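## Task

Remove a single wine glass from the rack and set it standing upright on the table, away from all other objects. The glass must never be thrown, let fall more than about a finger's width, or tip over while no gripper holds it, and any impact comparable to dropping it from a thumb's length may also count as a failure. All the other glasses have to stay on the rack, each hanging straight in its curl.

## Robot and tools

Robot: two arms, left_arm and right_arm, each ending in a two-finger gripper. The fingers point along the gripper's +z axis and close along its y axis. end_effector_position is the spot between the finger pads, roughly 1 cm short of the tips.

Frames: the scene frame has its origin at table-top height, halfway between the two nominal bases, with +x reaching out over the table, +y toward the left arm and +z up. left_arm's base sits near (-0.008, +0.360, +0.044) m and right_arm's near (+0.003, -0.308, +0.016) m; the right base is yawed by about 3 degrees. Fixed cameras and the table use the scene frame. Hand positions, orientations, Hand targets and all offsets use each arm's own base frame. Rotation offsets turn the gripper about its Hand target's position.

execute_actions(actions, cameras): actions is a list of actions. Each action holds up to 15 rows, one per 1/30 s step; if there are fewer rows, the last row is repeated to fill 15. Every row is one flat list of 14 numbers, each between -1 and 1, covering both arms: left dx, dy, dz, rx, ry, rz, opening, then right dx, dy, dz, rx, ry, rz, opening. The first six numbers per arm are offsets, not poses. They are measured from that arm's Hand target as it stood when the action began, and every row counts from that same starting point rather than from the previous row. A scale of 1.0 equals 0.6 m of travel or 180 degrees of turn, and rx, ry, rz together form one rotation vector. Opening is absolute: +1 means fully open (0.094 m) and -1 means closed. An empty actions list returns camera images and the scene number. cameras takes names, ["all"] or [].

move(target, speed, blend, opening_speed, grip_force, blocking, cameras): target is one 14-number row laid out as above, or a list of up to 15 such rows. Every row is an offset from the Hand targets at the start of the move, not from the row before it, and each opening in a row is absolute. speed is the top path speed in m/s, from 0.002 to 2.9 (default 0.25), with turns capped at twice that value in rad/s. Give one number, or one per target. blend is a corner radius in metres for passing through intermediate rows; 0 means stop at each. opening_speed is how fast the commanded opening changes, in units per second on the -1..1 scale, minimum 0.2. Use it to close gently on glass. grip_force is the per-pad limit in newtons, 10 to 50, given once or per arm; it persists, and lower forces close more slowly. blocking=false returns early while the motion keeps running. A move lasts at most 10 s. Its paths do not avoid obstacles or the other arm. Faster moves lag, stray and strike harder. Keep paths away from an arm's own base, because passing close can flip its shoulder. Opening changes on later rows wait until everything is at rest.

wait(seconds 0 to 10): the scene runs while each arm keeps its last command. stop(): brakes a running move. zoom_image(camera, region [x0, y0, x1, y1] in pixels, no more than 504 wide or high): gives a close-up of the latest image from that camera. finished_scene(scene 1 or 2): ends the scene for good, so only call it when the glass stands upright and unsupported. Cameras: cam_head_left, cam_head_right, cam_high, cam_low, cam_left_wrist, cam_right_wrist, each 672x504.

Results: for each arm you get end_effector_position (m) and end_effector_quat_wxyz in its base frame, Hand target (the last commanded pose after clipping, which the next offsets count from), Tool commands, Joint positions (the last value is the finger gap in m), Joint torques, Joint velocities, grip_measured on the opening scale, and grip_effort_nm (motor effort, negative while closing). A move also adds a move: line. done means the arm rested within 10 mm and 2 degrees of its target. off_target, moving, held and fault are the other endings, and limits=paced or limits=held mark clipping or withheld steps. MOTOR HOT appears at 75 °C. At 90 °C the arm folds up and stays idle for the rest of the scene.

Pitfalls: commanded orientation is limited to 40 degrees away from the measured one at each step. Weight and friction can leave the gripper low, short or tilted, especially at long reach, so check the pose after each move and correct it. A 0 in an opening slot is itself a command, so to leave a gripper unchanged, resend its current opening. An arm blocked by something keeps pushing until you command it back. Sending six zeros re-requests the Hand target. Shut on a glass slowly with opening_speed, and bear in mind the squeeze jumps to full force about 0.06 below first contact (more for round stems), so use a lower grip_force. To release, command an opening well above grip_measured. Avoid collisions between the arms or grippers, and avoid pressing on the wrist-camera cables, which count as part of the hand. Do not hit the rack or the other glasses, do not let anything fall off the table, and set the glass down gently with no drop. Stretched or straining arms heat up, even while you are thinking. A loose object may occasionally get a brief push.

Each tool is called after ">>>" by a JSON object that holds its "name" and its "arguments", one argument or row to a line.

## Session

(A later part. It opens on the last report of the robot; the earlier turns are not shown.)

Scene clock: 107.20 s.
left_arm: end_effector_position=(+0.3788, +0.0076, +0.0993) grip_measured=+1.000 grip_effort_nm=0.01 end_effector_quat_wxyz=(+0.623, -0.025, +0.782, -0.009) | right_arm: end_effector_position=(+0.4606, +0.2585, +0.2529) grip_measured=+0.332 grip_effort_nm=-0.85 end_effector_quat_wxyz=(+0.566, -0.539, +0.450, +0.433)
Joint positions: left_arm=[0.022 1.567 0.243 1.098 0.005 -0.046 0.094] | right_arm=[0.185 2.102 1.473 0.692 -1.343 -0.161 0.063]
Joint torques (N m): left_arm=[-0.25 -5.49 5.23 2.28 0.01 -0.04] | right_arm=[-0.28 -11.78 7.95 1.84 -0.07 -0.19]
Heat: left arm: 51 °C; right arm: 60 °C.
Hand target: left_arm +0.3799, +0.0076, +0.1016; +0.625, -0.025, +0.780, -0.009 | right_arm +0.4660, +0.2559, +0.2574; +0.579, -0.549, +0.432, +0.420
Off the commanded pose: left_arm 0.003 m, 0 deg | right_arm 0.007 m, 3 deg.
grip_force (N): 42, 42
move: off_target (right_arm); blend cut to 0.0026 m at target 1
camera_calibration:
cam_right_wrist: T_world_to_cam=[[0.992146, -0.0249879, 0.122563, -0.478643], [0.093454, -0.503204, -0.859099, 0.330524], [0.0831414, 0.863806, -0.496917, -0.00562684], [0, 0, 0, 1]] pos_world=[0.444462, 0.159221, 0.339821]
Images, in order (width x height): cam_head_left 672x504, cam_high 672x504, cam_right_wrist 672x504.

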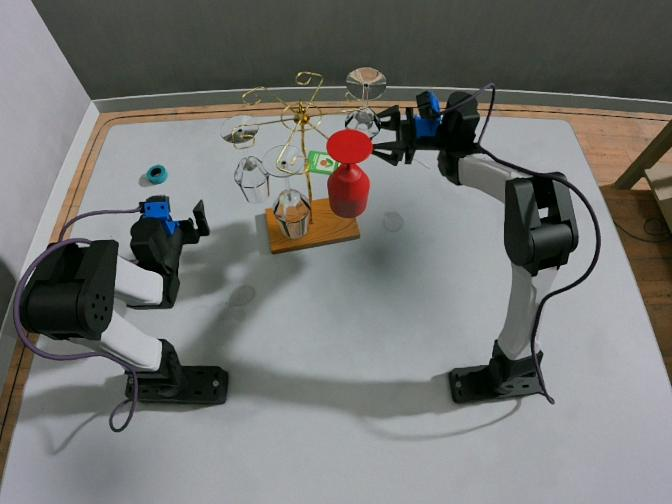

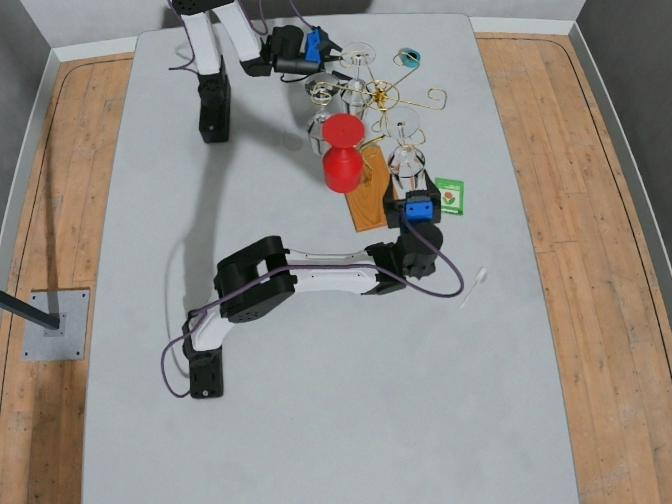

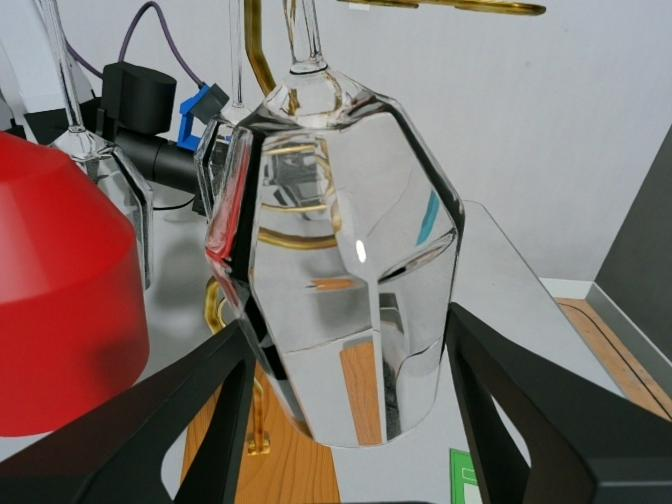

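>>> {"name": "move", "arguments": {
  "target": [
    [0,0,0,0,0,0,1, 0.006,0.011,0,0,0,0,0.05],
    [0,0,0,0,0,0,1, -0.001,0.0535,-0.015,0,0,0.025,0.05]
  ],
  "speed": 0.05,
  "blend": [0.003,0],
  "cameras": ["cam_high","cam_head_left","cam_right_wrist"]
}}

>>> {"name": "zoom_image", "arguments": {
  "camera": "cam_high",
  "region": [375, 95, 430, 150]
}}

>>> {"name": "zoom_image", "arguments": {
  "camera": "cam_head_left",
  "region": [325, 65, 400, 140]
}}

Scene clock: 115.17 s.
left_arm: end_effector_position=(+0.3788, +0.0076, +0.0993) grip_measured=+1.000 grip_effort_nm=0.01 end_effector_quat_wxyz=(+0.623, -0.025, +0.782, -0.009) | right_arm: end_effector_position=(+0.4634, +0.2843, +0.2450) grip_measured=+0.332 grip_effort_nm=-0.86 end_effector_quat_wxyz=(+0.555, -0.557, +0.427, +0.447)
Joint positions: left_arm=[0.022 1.567 0.243 1.098 0.005 -0.046 0.094] | right_arm=[0.232 2.185 1.569 0.692 -1.364 -0.164 0.063]
Joint torques (N m): left_arm=[-0.28 -5.49 5.22 2.28 0 -0.05] | right_arm=[0.66 -12.63 7.88 1.73 -0.01 -0.08]
Heat: left arm: 51 °C; right arm: 59 °C.
Hand target: left_arm +0.3799, +0.0076, +0.1016; +0.625, -0.025, +0.780, -0.009 | right_arm +0.4654, +0.2881, +0.2483; +0.562, -0.565, +0.411, +0.443
Off the commanded pose: left_arm 0.003 m, 0 deg | right_arm 0.005 m, 2 deg.
grip_force (N): 42, 42
move: done
camera_calibration:
cam_right_wrist: T_world_to_cam=[[0.989467, 0.0420098, 0.138532, -0.501548], [0.141081, -0.494266, -0.857786, 0.311511], [0.0324363, 0.868295, -0.494987, -0.0102447], [0, 0, 0, 1]] pos_world=[0.452649, 0.183935, 0.331619]
Images, in order (width x height): cam_head_left 672x504, cam_high 672x504, cam_right_wrist 672x504.

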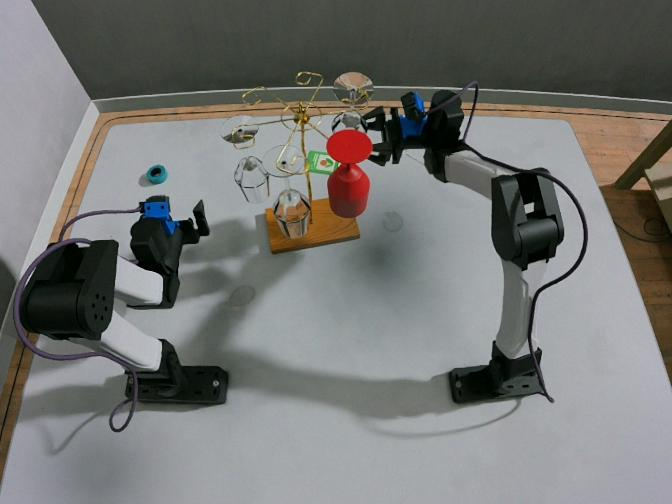

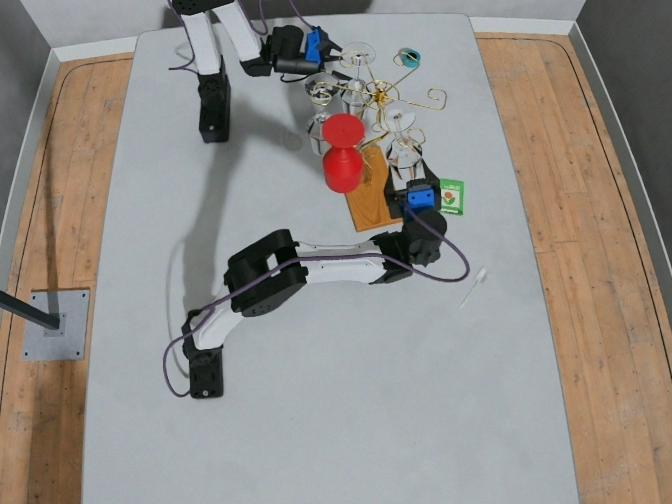

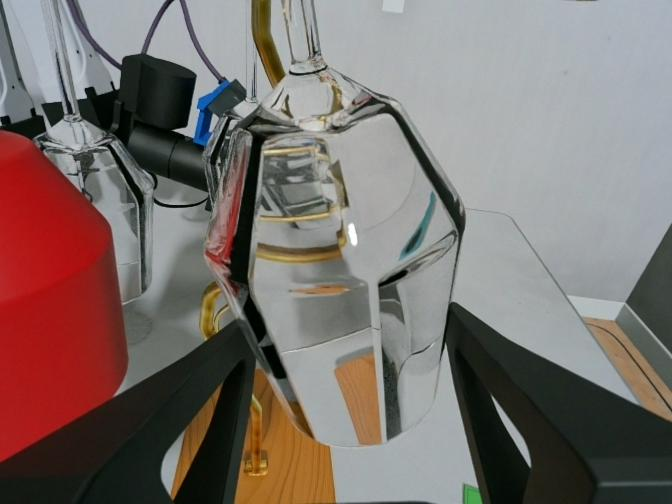

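Scaled by 9.164 from the camera's 672x504 image, which has a finer 960x720 frame.

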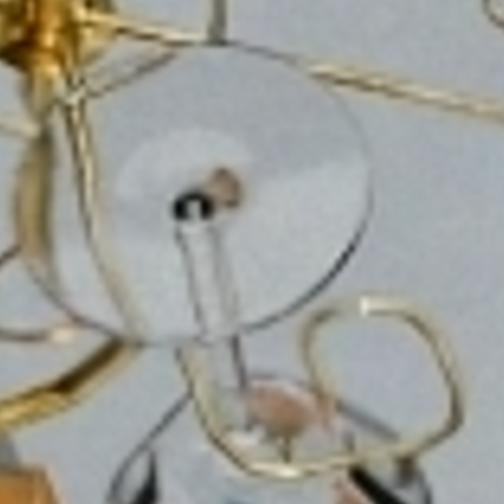

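Scaled by 6.720 from the camera's 672x504 image, which has a finer 960x720 frame.

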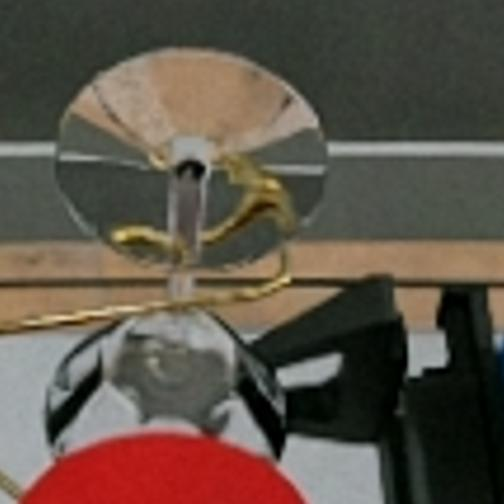

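>>> {"name": "move", "arguments": {
  "target": [0,0,0,0,0,0,1, -0.005,0.037,0,0,0,0.0222,0.05],
  "speed": 0.06,
  "cameras": ["cam_high","cam_head_left","cam_right_wrist"]
}}

>>> {"name": "zoom_image", "arguments": {
  "camera": "cam_high",
  "region": [375, 95, 430, 150]
}}

>>> {"name": "zoom_image", "arguments": {
  "camera": "cam_head_left",
  "region": [325, 65, 400, 140]
}}

Scene clock: 118.67 s.
left_arm: end_effector_position=(+0.3788, +0.0076, +0.0993) grip_measured=+1.000 grip_effort_nm=0.01 end_effector_quat_wxyz=(+0.623, -0.025, +0.782, -0.009) | right_arm: end_effector_position=(+0.4605, +0.3063, +0.2476) grip_measured=+0.332 grip_effort_nm=-0.86 end_effector_quat_wxyz=(+0.547, -0.577, +0.397, +0.459)
Joint positions: left_arm=[0.022 1.567 0.243 1.098 0.005 -0.046 0.094] | right_arm=[0.272 2.242 1.661 0.692 -1.393 -0.159 0.063]
Joint torques (N m): left_arm=[-0.24 -5.49 5.2 2.27 0.01 -0.05] | right_arm=[0.77 -12.85 7.77 1.54 0.02 0.09]
Heat: left arm: 51 °C; right arm: 59 °C.
Hand target: left_arm +0.3799, +0.0076, +0.1016; +0.625, -0.025, +0.780, -0.009 | right_arm +0.4625, +0.3102, +0.2484; +0.546, -0.579, +0.391, +0.462
Off the commanded pose: left_arm 0.003 m, 0 deg | right_arm 0.004 m, 1 deg.
grip_force (N): 42, 42
move: done
camera_calibration:
cam_right_wrist: T_world_to_cam=[[0.979578, 0.110226, 0.168159, -0.523606], [0.200576, -0.47737, -0.855504, 0.291921], [-0.0140243, 0.871761, -0.48973, -0.00894332], [0, 0, 0, 1]] pos_world=[0.454236, 0.204866, 0.333409]
Images, in order (width x height): cam_head_left 672x504, cam_high 672x504, cam_right_wrist 672x504.

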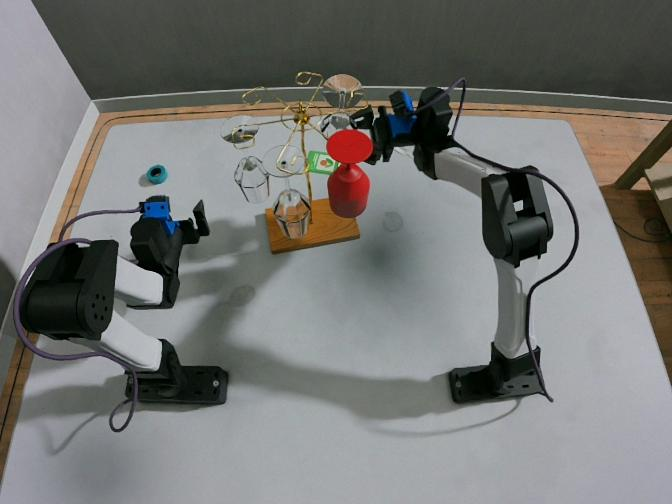

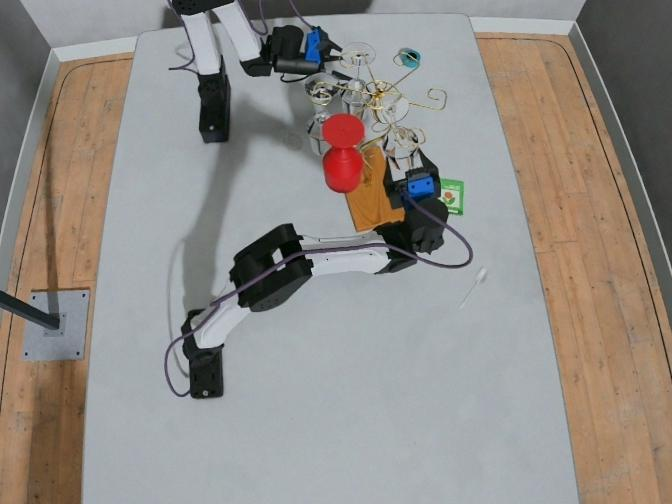

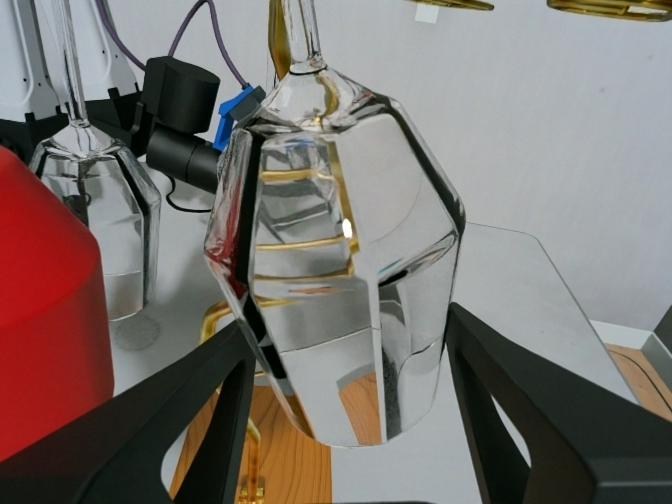

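Scaled by 9.164 from the camera's 672x504 image, which has a finer 960x720 frame.

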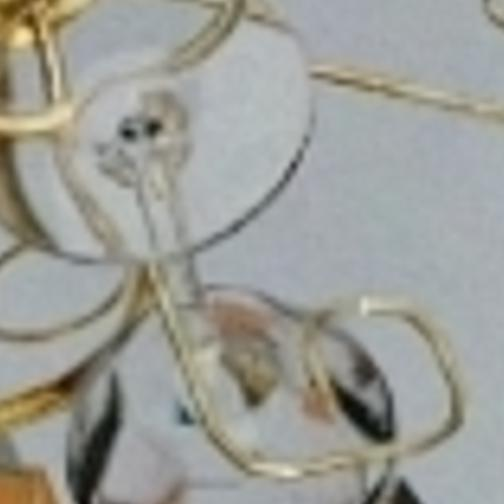

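Scaled by 6.720 from the camera's 672x504 image, which has a finer 960x720 frame.

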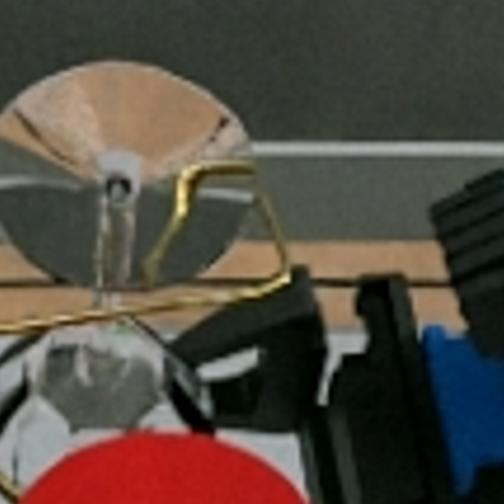

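>>> {"name": "move", "arguments": {
  "target": [0,0,0,0,0,0,1, 0.0392,0.0165,0,-0.0097,0.1018,0.002,0.05],
  "speed": 0.08,
  "cameras": ["cam_high","cam_head_left","cam_right_wrist"]
}}

>>> {"name": "zoom_image", "arguments": {
  "camera": "cam_high",
  "region": [375, 85, 440, 150]
}}

>>> {"name": "zoom_image", "arguments": {
  "camera": "cam_head_left",
  "region": [320, 50, 400, 140]
}}

Scene clock: 123.43 s.
left_arm: end_effector_position=(+0.3788, +0.0076, +0.0993) grip_measured=+1.000 grip_effort_nm=0.01 end_effector_quat_wxyz=(+0.623, -0.025, +0.782, -0.009) | right_arm: end_effector_position=(+0.4834, +0.3151, +0.2475) grip_measured=+0.332 grip_effort_nm=-0.85 end_effector_quat_wxyz=(-0.464, +0.505, -0.484, -0.544)
Joint positions: left_arm=[0.022 1.567 0.243 1.098 0.005 -0.046 0.094] | right_arm=[0.276 2.345 1.831 0.642 -1.395 0.185 0.063]
Joint torques (N m): left_arm=[-0.23 -5.53 5.24 2.28 0 -0.06] | right_arm=[0.94 -13.89 8.18 1.61 0.12 0]
Heat: left arm: 51 °C; right arm: 59 °C.
Hand target: left_arm +0.3799, +0.0076, +0.1016; +0.625, -0.025, +0.780, -0.009 | right_arm +0.4859, +0.3201, +0.2483; -0.467, +0.508, -0.478, -0.544
Off the commanded pose: left_arm 0.003 m, 0 deg | right_arm 0.006 m, 1 deg.
grip_force (N): 42, 42
move: done
camera_calibration:
cam_right_wrist: T_world_to_cam=[[0.979891, 0.122731, -0.157324, -0.470476], [-0.0754302, -0.5021, -0.861514, 0.434167], [-0.184727, 0.856056, -0.482746, 0.0693251], [0, 0, 0, 1]] pos_world=[0.506571, 0.216391, 0.33349]
Images, in order (width x height): cam_head_left 672x504, cam_high 672x504, cam_right_wrist 672x504.

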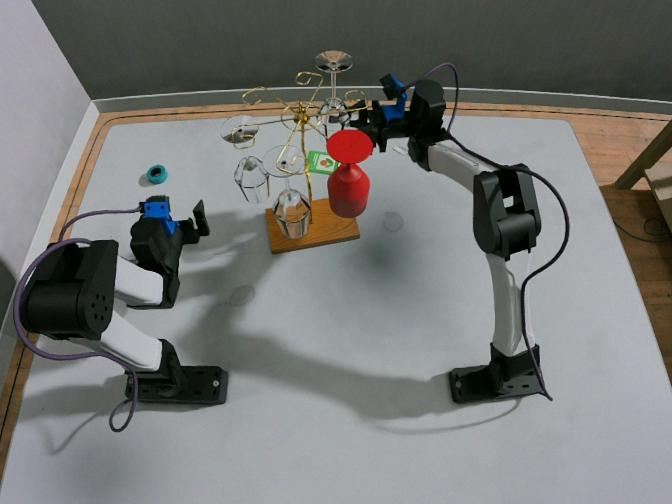

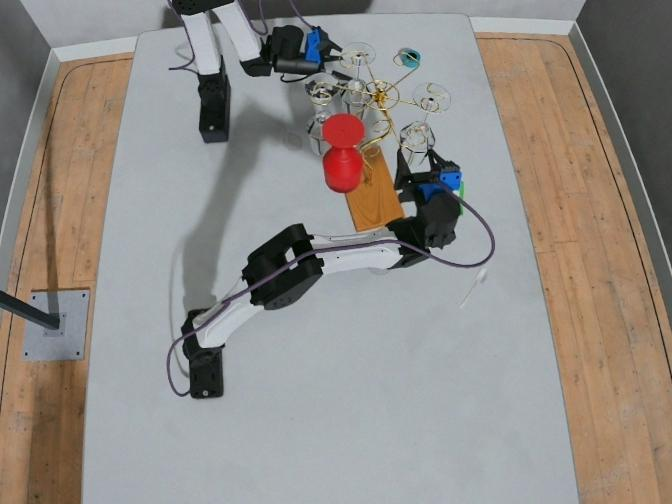

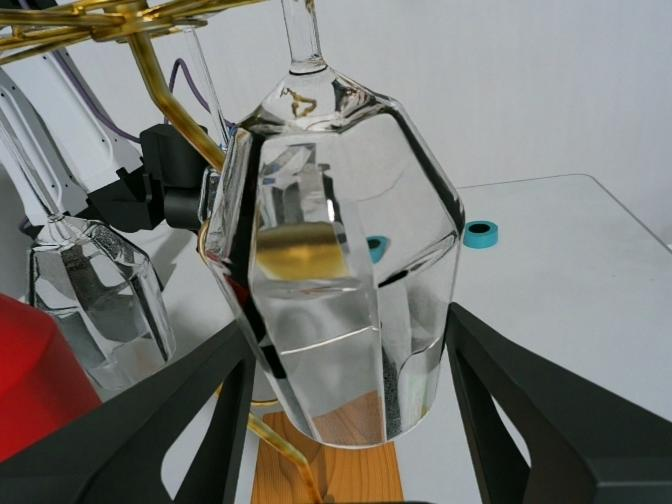

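Scaled by 7.754 from the camera's 672x504 image, which has a finer 960x720 frame.

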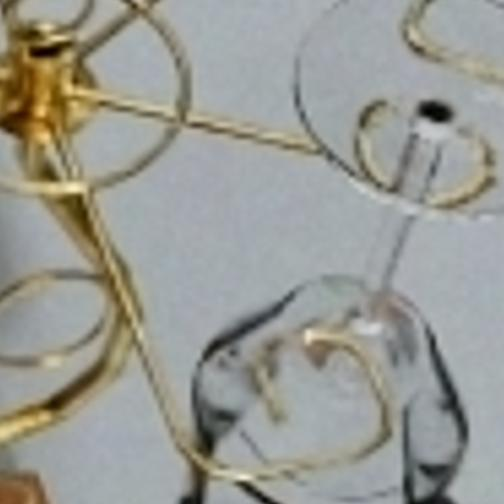

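Scaled by 5.600 from the camera's 672x504 image, which has a finer 960x720 frame.

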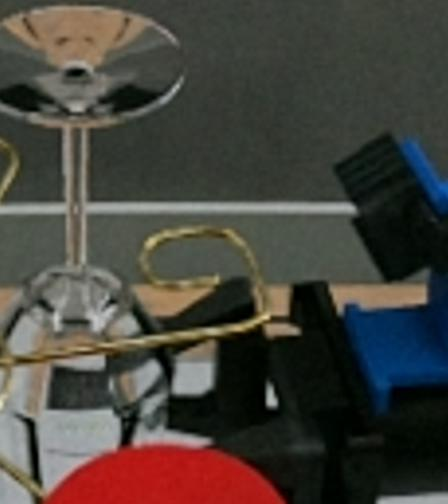

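>>> {"name": "move", "arguments": {
  "target": [
    [0,0,0,0,0,0,1, 0.0435,-0.2268,0,0,0,-0.0444,0.05],
    [0,0,0,0,0,0,1, -0.0648,-0.5402,0.003,0,0,-0.1767,0.05]
  ],
  "speed": [0.12,0.2],
  "blend": [0.03,0],
  "cameras": ["cam_high","cam_head_left","cam_right_wrist"]
}}

Scene clock: 131.80 s.
left_arm: end_effector_position=(+0.3788, +0.0076, +0.0993) grip_measured=+1.000 grip_effort_nm=0.01 end_effector_quat_wxyz=(+0.623, -0.025, +0.782, -0.009) | right_arm: end_effector_position=(+0.4509, -0.0073, +0.2408) grip_measured=+0.332 grip_effort_nm=-0.86 end_effector_quat_wxyz=(+0.589, -0.346, +0.611, +0.401)
Joint positions: left_arm=[0.022 1.567 0.243 1.098 0.005 -0.046 0.094] | right_arm=[-0.412 1.988 1.164 1.13 -1.522 0.389 0.063]
Joint torques (N m): left_arm=[-0.25 -5.49 5.24 2.27 -0.01 -0.05] | right_arm=[0.58 -14.02 4.75 1.57 0.15 0]
Heat: left arm: 52 °C; right arm: 59 °C.
Hand target: left_arm +0.3799, +0.0076, +0.1016; +0.625, -0.025, +0.780, -0.009 | right_arm +0.4470, -0.0040, +0.2501; +0.598, -0.357, +0.599, +0.395
Off the commanded pose: left_arm 0.003 m, 0 deg | right_arm 0.011 m, 2 deg.
grip_force (N): 42, 42
move: off_target (right_arm)
camera_calibration:
cam_right_wrist: T_world_to_cam=[[0.891426, -0.415438, -0.181026, -0.358505], [-0.351703, -0.38233, -0.854476, 0.387664], [0.28577, 0.82537, -0.48693, 0.124786], [0, 0, 0, 1]] pos_world=[0.420264, -0.103716, 0.327113]
Images, in order (width x height): cam_head_left 672x504, cam_high 672x504, cam_right_wrist 672x504.

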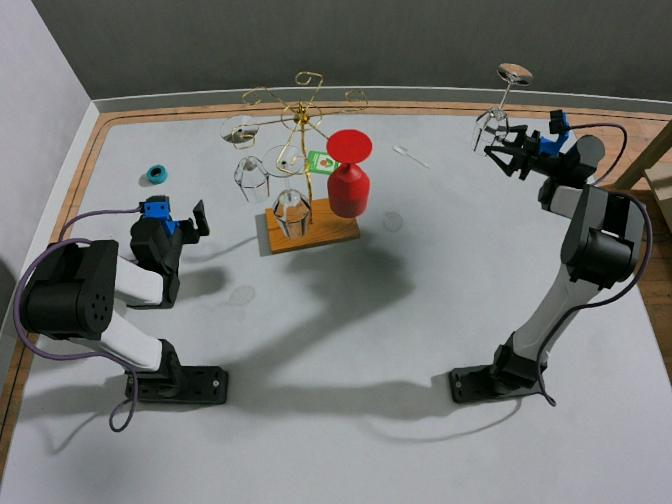

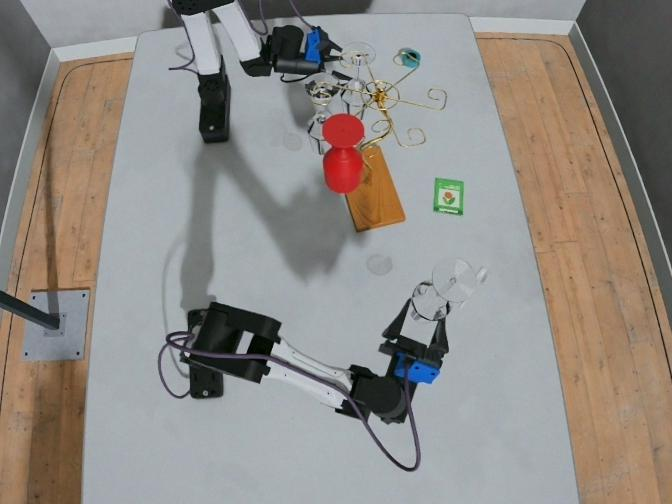

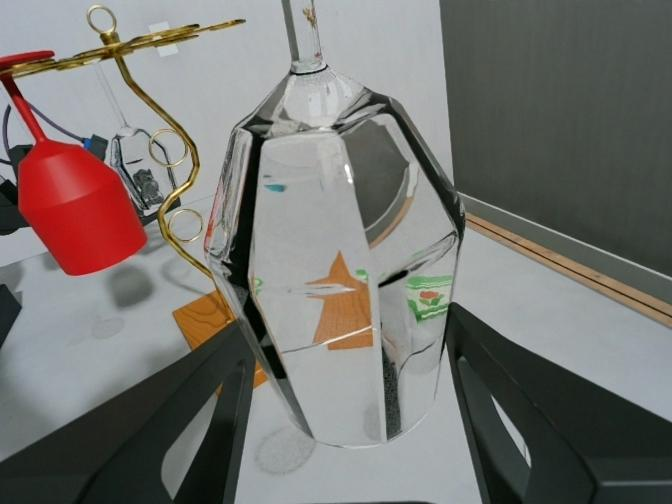

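>>> {"name": "move", "arguments": {
  "target": [
    [0,0,0,0,0,0,1, 0.005,0.0067,0.0,0.0299,0.3955,-0.1932,0.05],
    [0,0,0,0,0,0,1, 0.005,0.0067,0.0,0.2775,0.6794,-0.0484,0.05],
    [0,0,0,0,0,0,1, 0.005,0.0067,0.0,0.4088,0.8967,0.0140,0.05]
  ],
  "speed": 0.3,
  "cameras": ["cam_high","cam_head_left","cam_low","cam_right_wrist"]
}}

Scene clock: 146.47 s.
left_arm: end_effector_position=(+0.3788, +0.0076, +0.0993) grip_measured=+1.000 grip_effort_nm=0.01 end_effector_quat_wxyz=(+0.623, -0.025, +0.782, -0.009) | right_arm: end_effector_position=(+0.4465, +0.0043, +0.2460) grip_measured=+0.332 grip_effort_nm=-0.85 end_effector_quat_wxyz=(-0.387, +0.595, +0.403, +0.578)
Joint positions: left_arm=[0.022 1.567 0.243 1.098 0.005 -0.046 0.094] | right_arm=[-0.391 2.175 1.912 -1.445 -1.539 1.427 0.063]
Joint torques (N m): left_arm=[-0.25 -5.53 5.19 2.28 0.01 -0.05] | right_arm=[-0.16 -12.4 5.53 -0.01 -0.85 0.07]
Heat: left arm: 52 °C; right arm: 57 °C.
Hand target: left_arm +0.3799, +0.0076, +0.1016; +0.625, -0.025, +0.780, -0.009 | right_arm +0.4501, +0.0000, +0.2501; -0.389, +0.591, +0.388, +0.591
Off the commanded pose: left_arm 0.003 m, 0 deg | right_arm 0.007 m, 2 deg.
grip_force (N): 42, 42
move: done
camera_calibration:
cam_right_wrist: T_world_to_cam=[[-0.913657, 0.395511, 0.0938158, 0.386073], [-0.116022, -0.474938, 0.872337, -0.134477], [0.389576, 0.786133, 0.479819, -0.164927], [0, 0, 0, 1]] pos_world=[0.401388, -0.0869099, 0.160225]
Images, in order (width x height): cam_head_left 672x504, cam_high 672x504, cam_low 672x504, cam_right_wrist 672x504.

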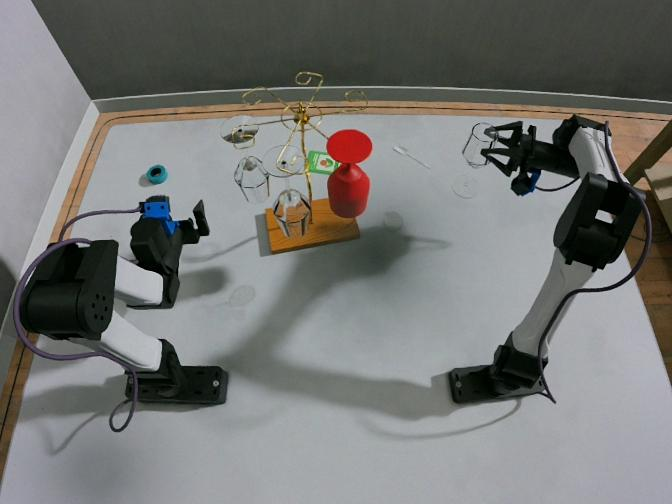

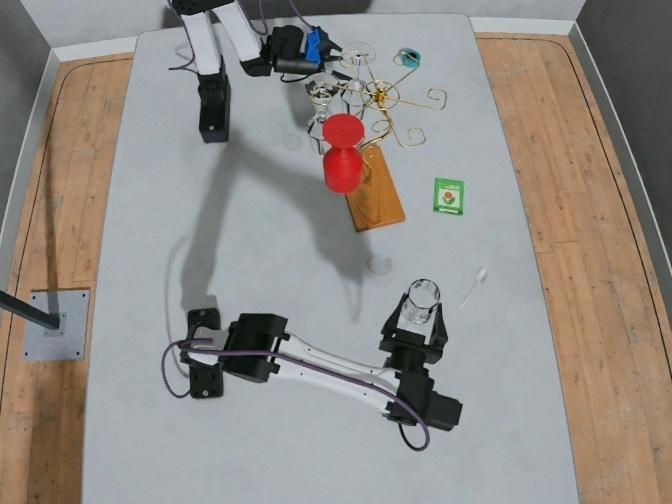

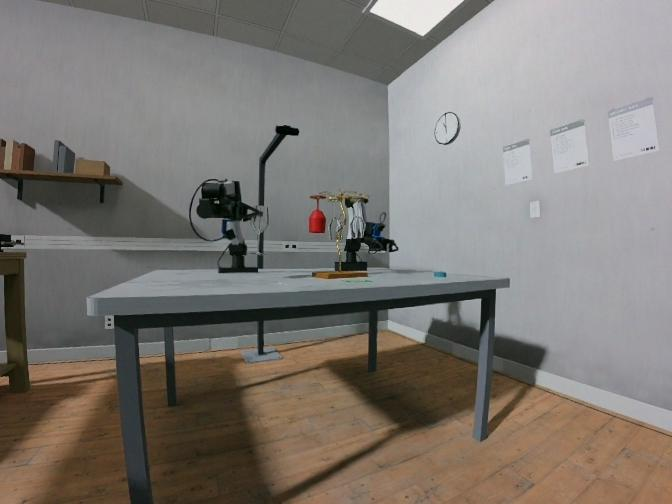

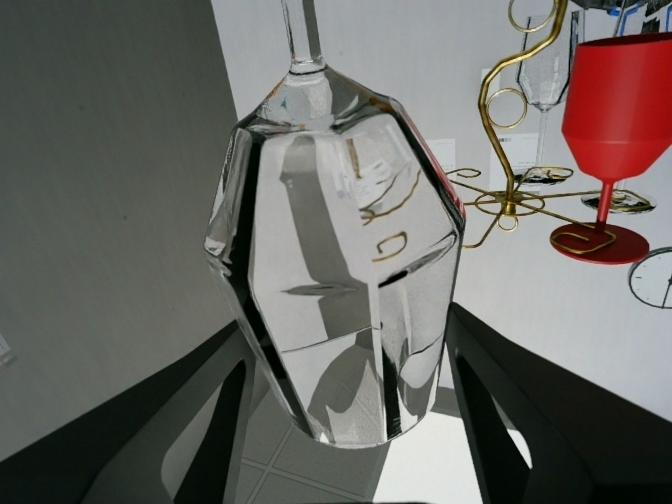

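>>> {"name": "zoom_image", "arguments": {
  "camera": "cam_low",
  "region": [180, 160, 300, 290]
}}

>>> {"name": "zoom_image", "arguments": {
  "camera": "cam_head_left",
  "region": [430, 100, 540, 210]
}}

>>> {"name": "zoom_image", "arguments": {
  "camera": "cam_high",
  "region": [380, 260, 470, 350]
}}

Scaled by 3.877 from the camera's 672x504 image, which has a finer 960x720 frame.

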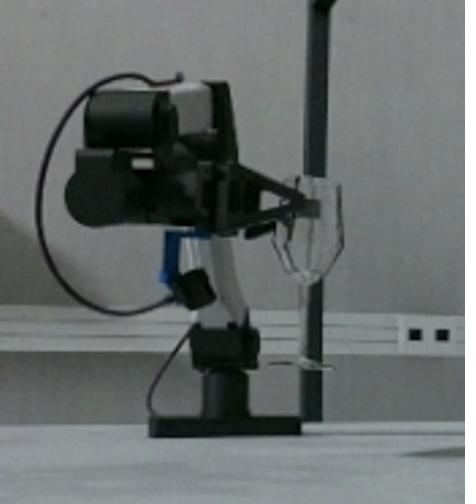

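Scaled by 4.582 from the camera's 672x504 image, which has a finer 960x720 frame.

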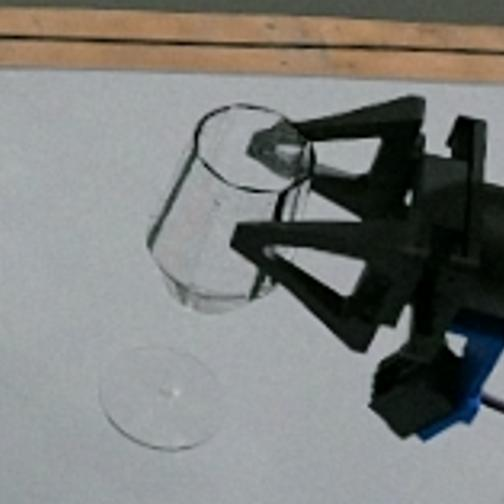

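Scaled by 5.600 from the camera's 672x504 image, which has a finer 960x720 frame.

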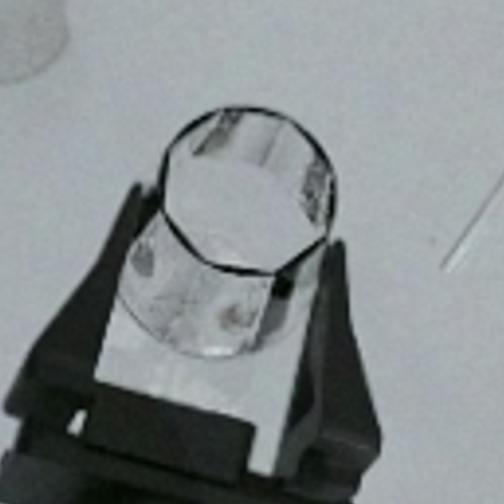

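>>> {"name": "zoom_image", "arguments": {
  "camera": "cam_low",
  "region": [235, 195, 295, 265]
}}

>>> {"name": "zoom_image", "arguments": {
  "camera": "cam_right_wrist",
  "region": [180, 0, 500, 460]
}}

Scaled by 7.200 from the camera's 672x504 image, which has a finer 960x720 frame.

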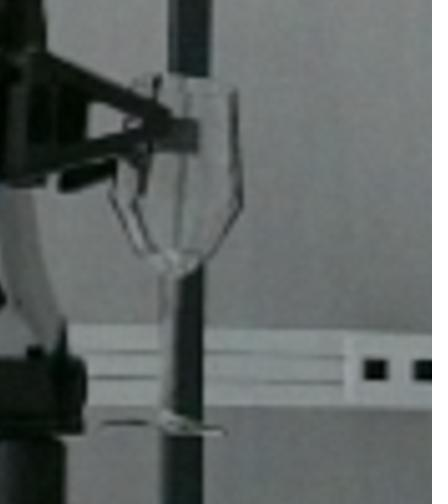

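Scaled by 1.096 from the camera's 672x504 image, which has a finer 960x720 frame.

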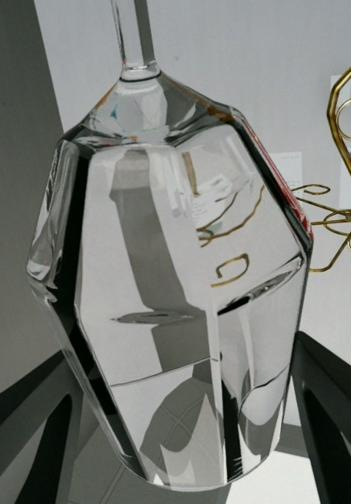

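>>> {"name": "move", "arguments": {
  "target": [0,0,0,0,0,0,1, 0,0,-0.1517,0.0038,0.0087,0,0.05],
  "speed": 0.1,
  "cameras": ["cam_high","cam_head_left","cam_low","cam_right_wrist"]
}}

>>> {"name": "zoom_image", "arguments": {
  "camera": "cam_low",
  "region": [235, 205, 295, 275]
}}

>>> {"name": "zoom_image", "arguments": {
  "camera": "cam_head_left",
  "region": [430, 110, 530, 220]
}}

Scene clock: 156.50 s.
left_arm: end_effector_position=(+0.3788, +0.0076, +0.0993) grip_measured=+1.000 grip_effort_nm=0.01 end_effector_quat_wxyz=(+0.623, -0.025, +0.782, -0.009) | right_arm: end_effector_position=(+0.4483, +0.0035, +0.1596) grip_measured=+0.332 grip_effort_nm=-0.86 end_effector_quat_wxyz=(-0.396, +0.598, +0.395, +0.574)
Joint positions: left_arm=[0.022 1.567 0.243 1.098 0.005 -0.046 0.094] | right_arm=[-0.391 2.287 1.739 -1.284 -1.542 1.329 0.063]
Joint torques (N m): left_arm=[-0.27 -5.49 5.19 2.27 0 -0.05] | right_arm=[-0.16 -12.9 4.12 -0.18 -0.82 -0.04]
Heat: left arm: 53 °C; right arm: 57 °C.
Hand target: left_arm +0.3799, +0.0076, +0.1016; +0.625, -0.025, +0.780, -0.009 | right_arm +0.4501, +0.0000, +0.1591; -0.397, +0.597, +0.380, +0.585
Off the commanded pose: left_arm 0.003 m, 0 deg | right_arm 0.004 m, 2 deg.
grip_force (N): 42, 42
move: done
camera_calibration:
cam_right_wrist: T_world_to_cam=[[-0.912179, 0.392026, 0.119352, 0.391461], [-0.0954684, -0.486532, 0.868431, -0.0679053], [0.398516, 0.78077, 0.481231, -0.127941], [0, 0, 0, 1]] pos_world=[0.401586, -0.0866083, 0.0738186]
Images, in order (width x height): cam_head_left 672x504, cam_high 672x504, cam_low 672x504, cam_right_wrist 672x504.

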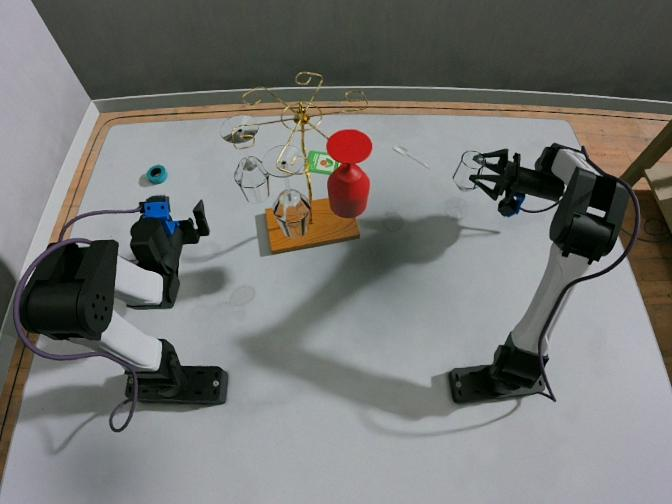

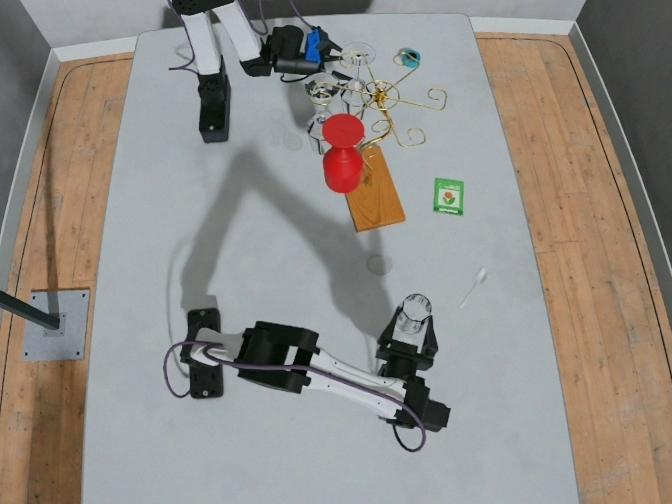

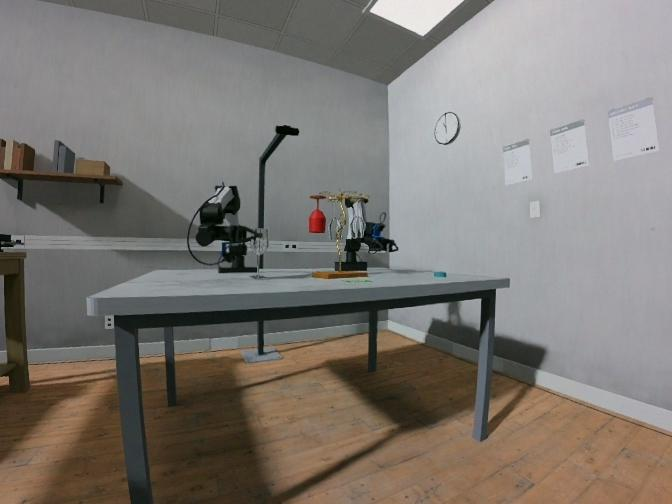

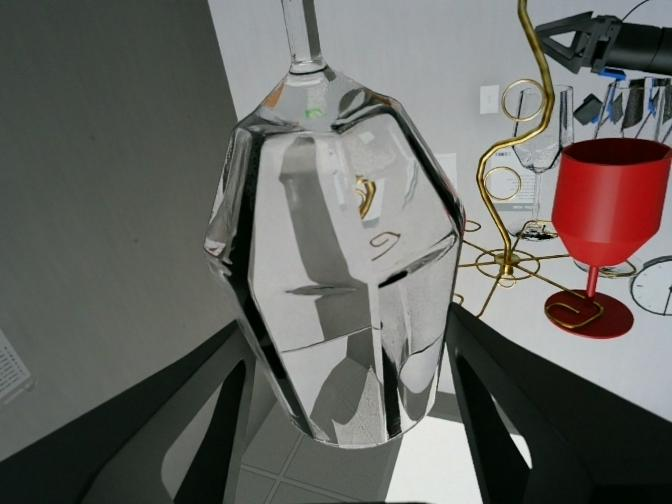

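Scaled by 7.200 from the camera's 672x504 image, which has a finer 960x720 frame.

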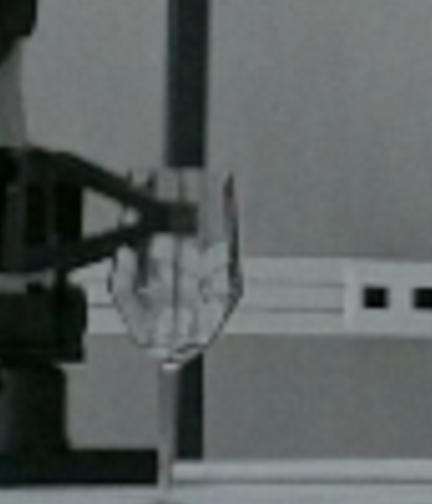

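Scaled by 4.582 from the camera's 672x504 image, which has a finer 960x720 frame.

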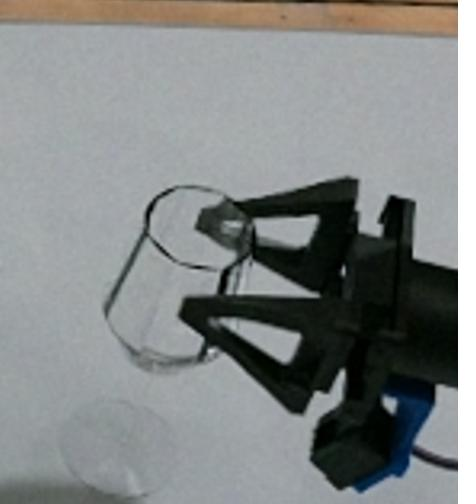

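>>> {"name": "zoom_image", "arguments": {
  "camera": "cam_low",
  "region": [235, 235, 285, 295]
}}

Scaled by 8.400 from the camera's 672x504 image, which has a finer 960x720 frame.

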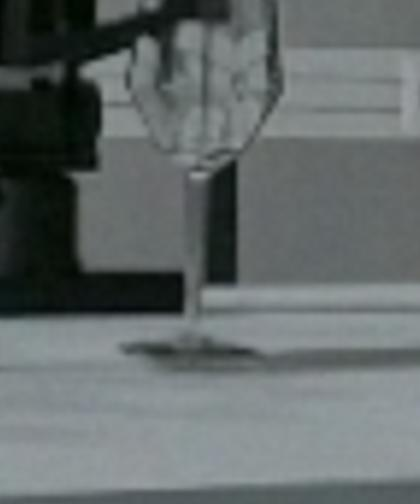

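>>> {"name": "move", "arguments": {
  "target": [0,0,0,0,0,0,1, 0,0,-0.0150,0,0,0,0.05],
  "speed": 0.04,
  "cameras": ["cam_low"]
}}

>>> {"name": "zoom_image", "arguments": {
  "camera": "cam_low",
  "region": [235, 235, 285, 295]
}}

Scene clock: 158.17 s.
left_arm: end_effector_position=(+0.3788, +0.0076, +0.0993) grip_measured=+1.000 grip_effort_nm=0.01 end_effector_quat_wxyz=(+0.623, -0.025, +0.782, -0.009) | right_arm: end_effector_position=(+0.4476, +0.0038, +0.1548) grip_measured=+0.332 grip_effort_nm=-0.85 end_effector_quat_wxyz=(-0.393, +0.596, +0.398, +0.576)
Joint positions: left_arm=[0.022 1.567 0.243 1.098 0.005 -0.046 0.094] | right_arm=[-0.391 2.287 1.719 -1.255 -1.542 1.329 0.063]
Joint torques (N m): left_arm=[-0.25 -5.52 5.23 2.28 0 -0.04] | right_arm=[-0.29 -11.67 4.21 -0.14 -0.8 -0.04]
Heat: left arm: 53 °C; right arm: 57 °C.
Hand target: left_arm +0.3799, +0.0076, +0.1016; +0.625, -0.025, +0.780, -0.009 | right_arm +0.4501, +0.0000, +0.1501; -0.397, +0.597, +0.380, +0.585
Off the commanded pose: left_arm 0.003 m, 0 deg | right_arm 0.006 m, 2 deg.
grip_force (N): 42, 42
move: done
Images, in order (width x height): cam_low 672x504.

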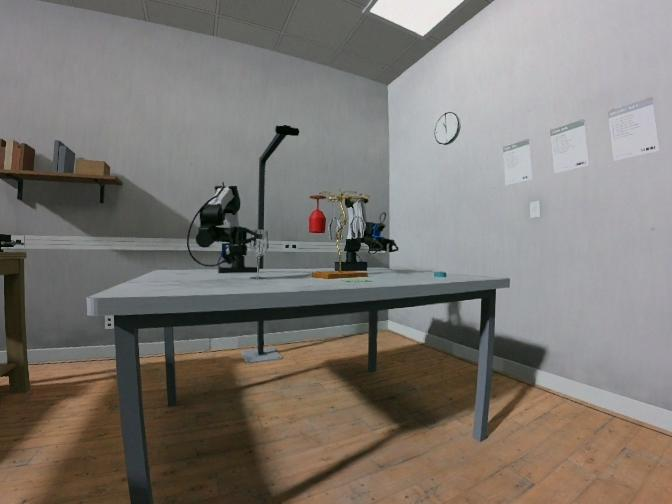

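Scaled by 8.400 from the camera's 672x504 image, which has a finer 960x720 frame.

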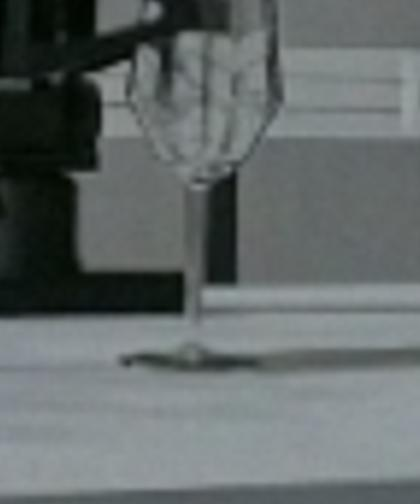

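>>> {"name": "move", "arguments": {
  "target": [0,0,0,0,0,0,1, 0,0,-0.0083,0,0,0,0.05],
  "speed": 0.03
}}

Scene clock: 159.30 s.
left_arm: end_effector_position=(+0.3788, +0.0076, +0.0993) grip_measured=+1.000 grip_effort_nm=0.01 end_effector_quat_wxyz=(+0.623, -0.025, +0.782, -0.009) | right_arm: end_effector_position=(+0.4480, +0.0037, +0.1507) grip_measured=+0.332 grip_effort_nm=-0.86 end_effector_quat_wxyz=(-0.394, +0.595, +0.396, +0.577)
Joint positions: left_arm=[0.022 1.567 0.243 1.098 0.005 -0.046 0.094] | right_arm=[-0.391 2.295 1.712 -1.242 -1.548 1.329 0.063]
Joint torques (N m): left_arm=[-0.27 -5.49 5.22 2.29 0.01 -0.06] | right_arm=[-0.16 -11.92 4.31 -0.1 -0.78 0.01]
Heat: left arm: 53 °C; right arm: 57 °C.
Hand target: left_arm +0.3799, +0.0076, +0.1016; +0.625, -0.025, +0.780, -0.009 | right_arm +0.4501, +0.0000, +0.1451; -0.397, +0.597, +0.380, +0.585
Off the commanded pose: left_arm 0.003 m, 0 deg | right_arm 0.007 m, 2 deg.
grip_force (N): 42, 42
move: done

>>> {"name": "move", "arguments": {
  "target": [0,0,0,0,0,0,1, 0,0,-0.0067,0,0,0,0.05],
  "speed": 0.03,
  "cameras": ["cam_low","cam_right_wrist"]
}}

>>> {"name": "zoom_image", "arguments": {
  "camera": "cam_low",
  "region": [235, 235, 285, 295]
}}

Scene clock: 160.40 s.
left_arm: end_effector_position=(+0.3788, +0.0076, +0.0993) grip_measured=+1.000 grip_effort_nm=0.01 end_effector_quat_wxyz=(+0.623, -0.025, +0.782, -0.009) | right_arm: end_effector_position=(+0.4480, +0.0037, +0.1505) grip_measured=+0.332 grip_effort_nm=-0.85 end_effector_quat_wxyz=(-0.394, +0.593, +0.395, +0.580)
Joint positions: left_arm=[0.022 1.567 0.243 1.098 0.005 -0.046 0.094] | right_arm=[-0.391 2.295 1.706 -1.233 -1.555 1.329 0.063]
Joint torques (N m): left_arm=[-0.24 -5.53 5.19 2.28 0 -0.05] | right_arm=[-0.24 -11.17 4.12 -0.11 -0.68 -0.05]
Heat: left arm: 53 °C; right arm: 56 °C.
Hand target: left_arm +0.3799, +0.0076, +0.1016; +0.625, -0.025, +0.780, -0.009 | right_arm +0.4501, +0.0000, +0.1411; -0.397, +0.597, +0.380, +0.585
Off the commanded pose: left_arm 0.003 m, 0 deg | right_arm 0.010 m, 2 deg.
grip_force (N): 42, 42
move: done
camera_calibration:
cam_right_wrist: T_world_to_cam=[[-0.912554, 0.394185, 0.10892, 0.393863], [-0.109788, -0.492694, 0.863249, -0.0526277], [0.393944, 0.775803, 0.492887, -0.12321], [0, 0, 0, 1]] pos_world=[0.402181, -0.0855978, 0.0632597]
Images, in order (width x height): cam_low 672x504, cam_right_wrist 672x504.

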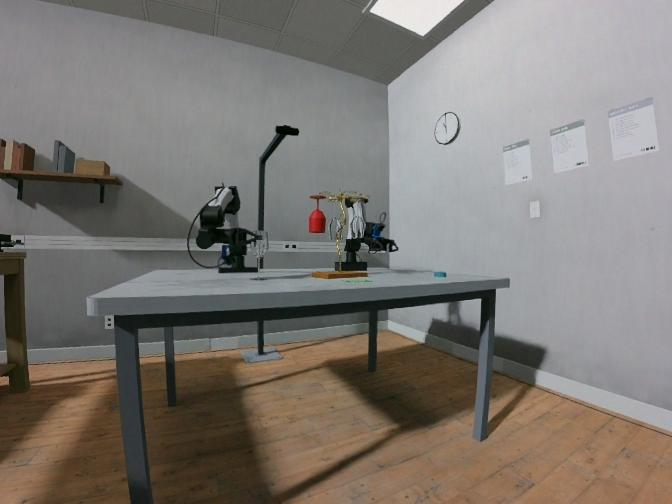

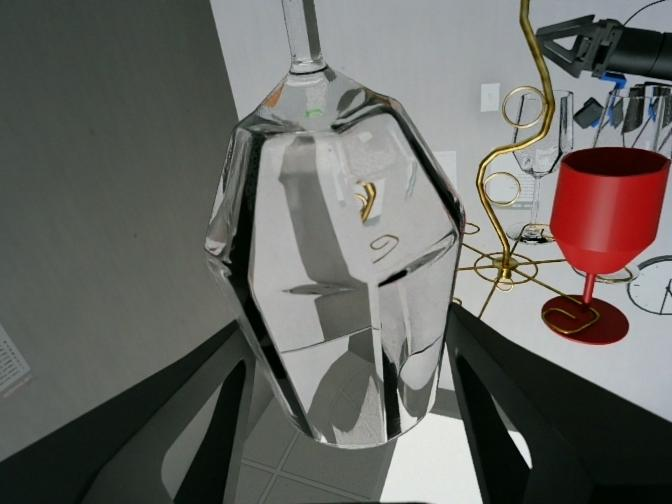

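Scaled by 8.400 from the camera's 672x504 image, which has a finer 960x720 frame.

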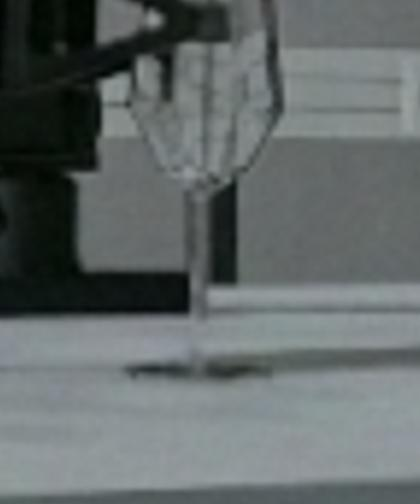

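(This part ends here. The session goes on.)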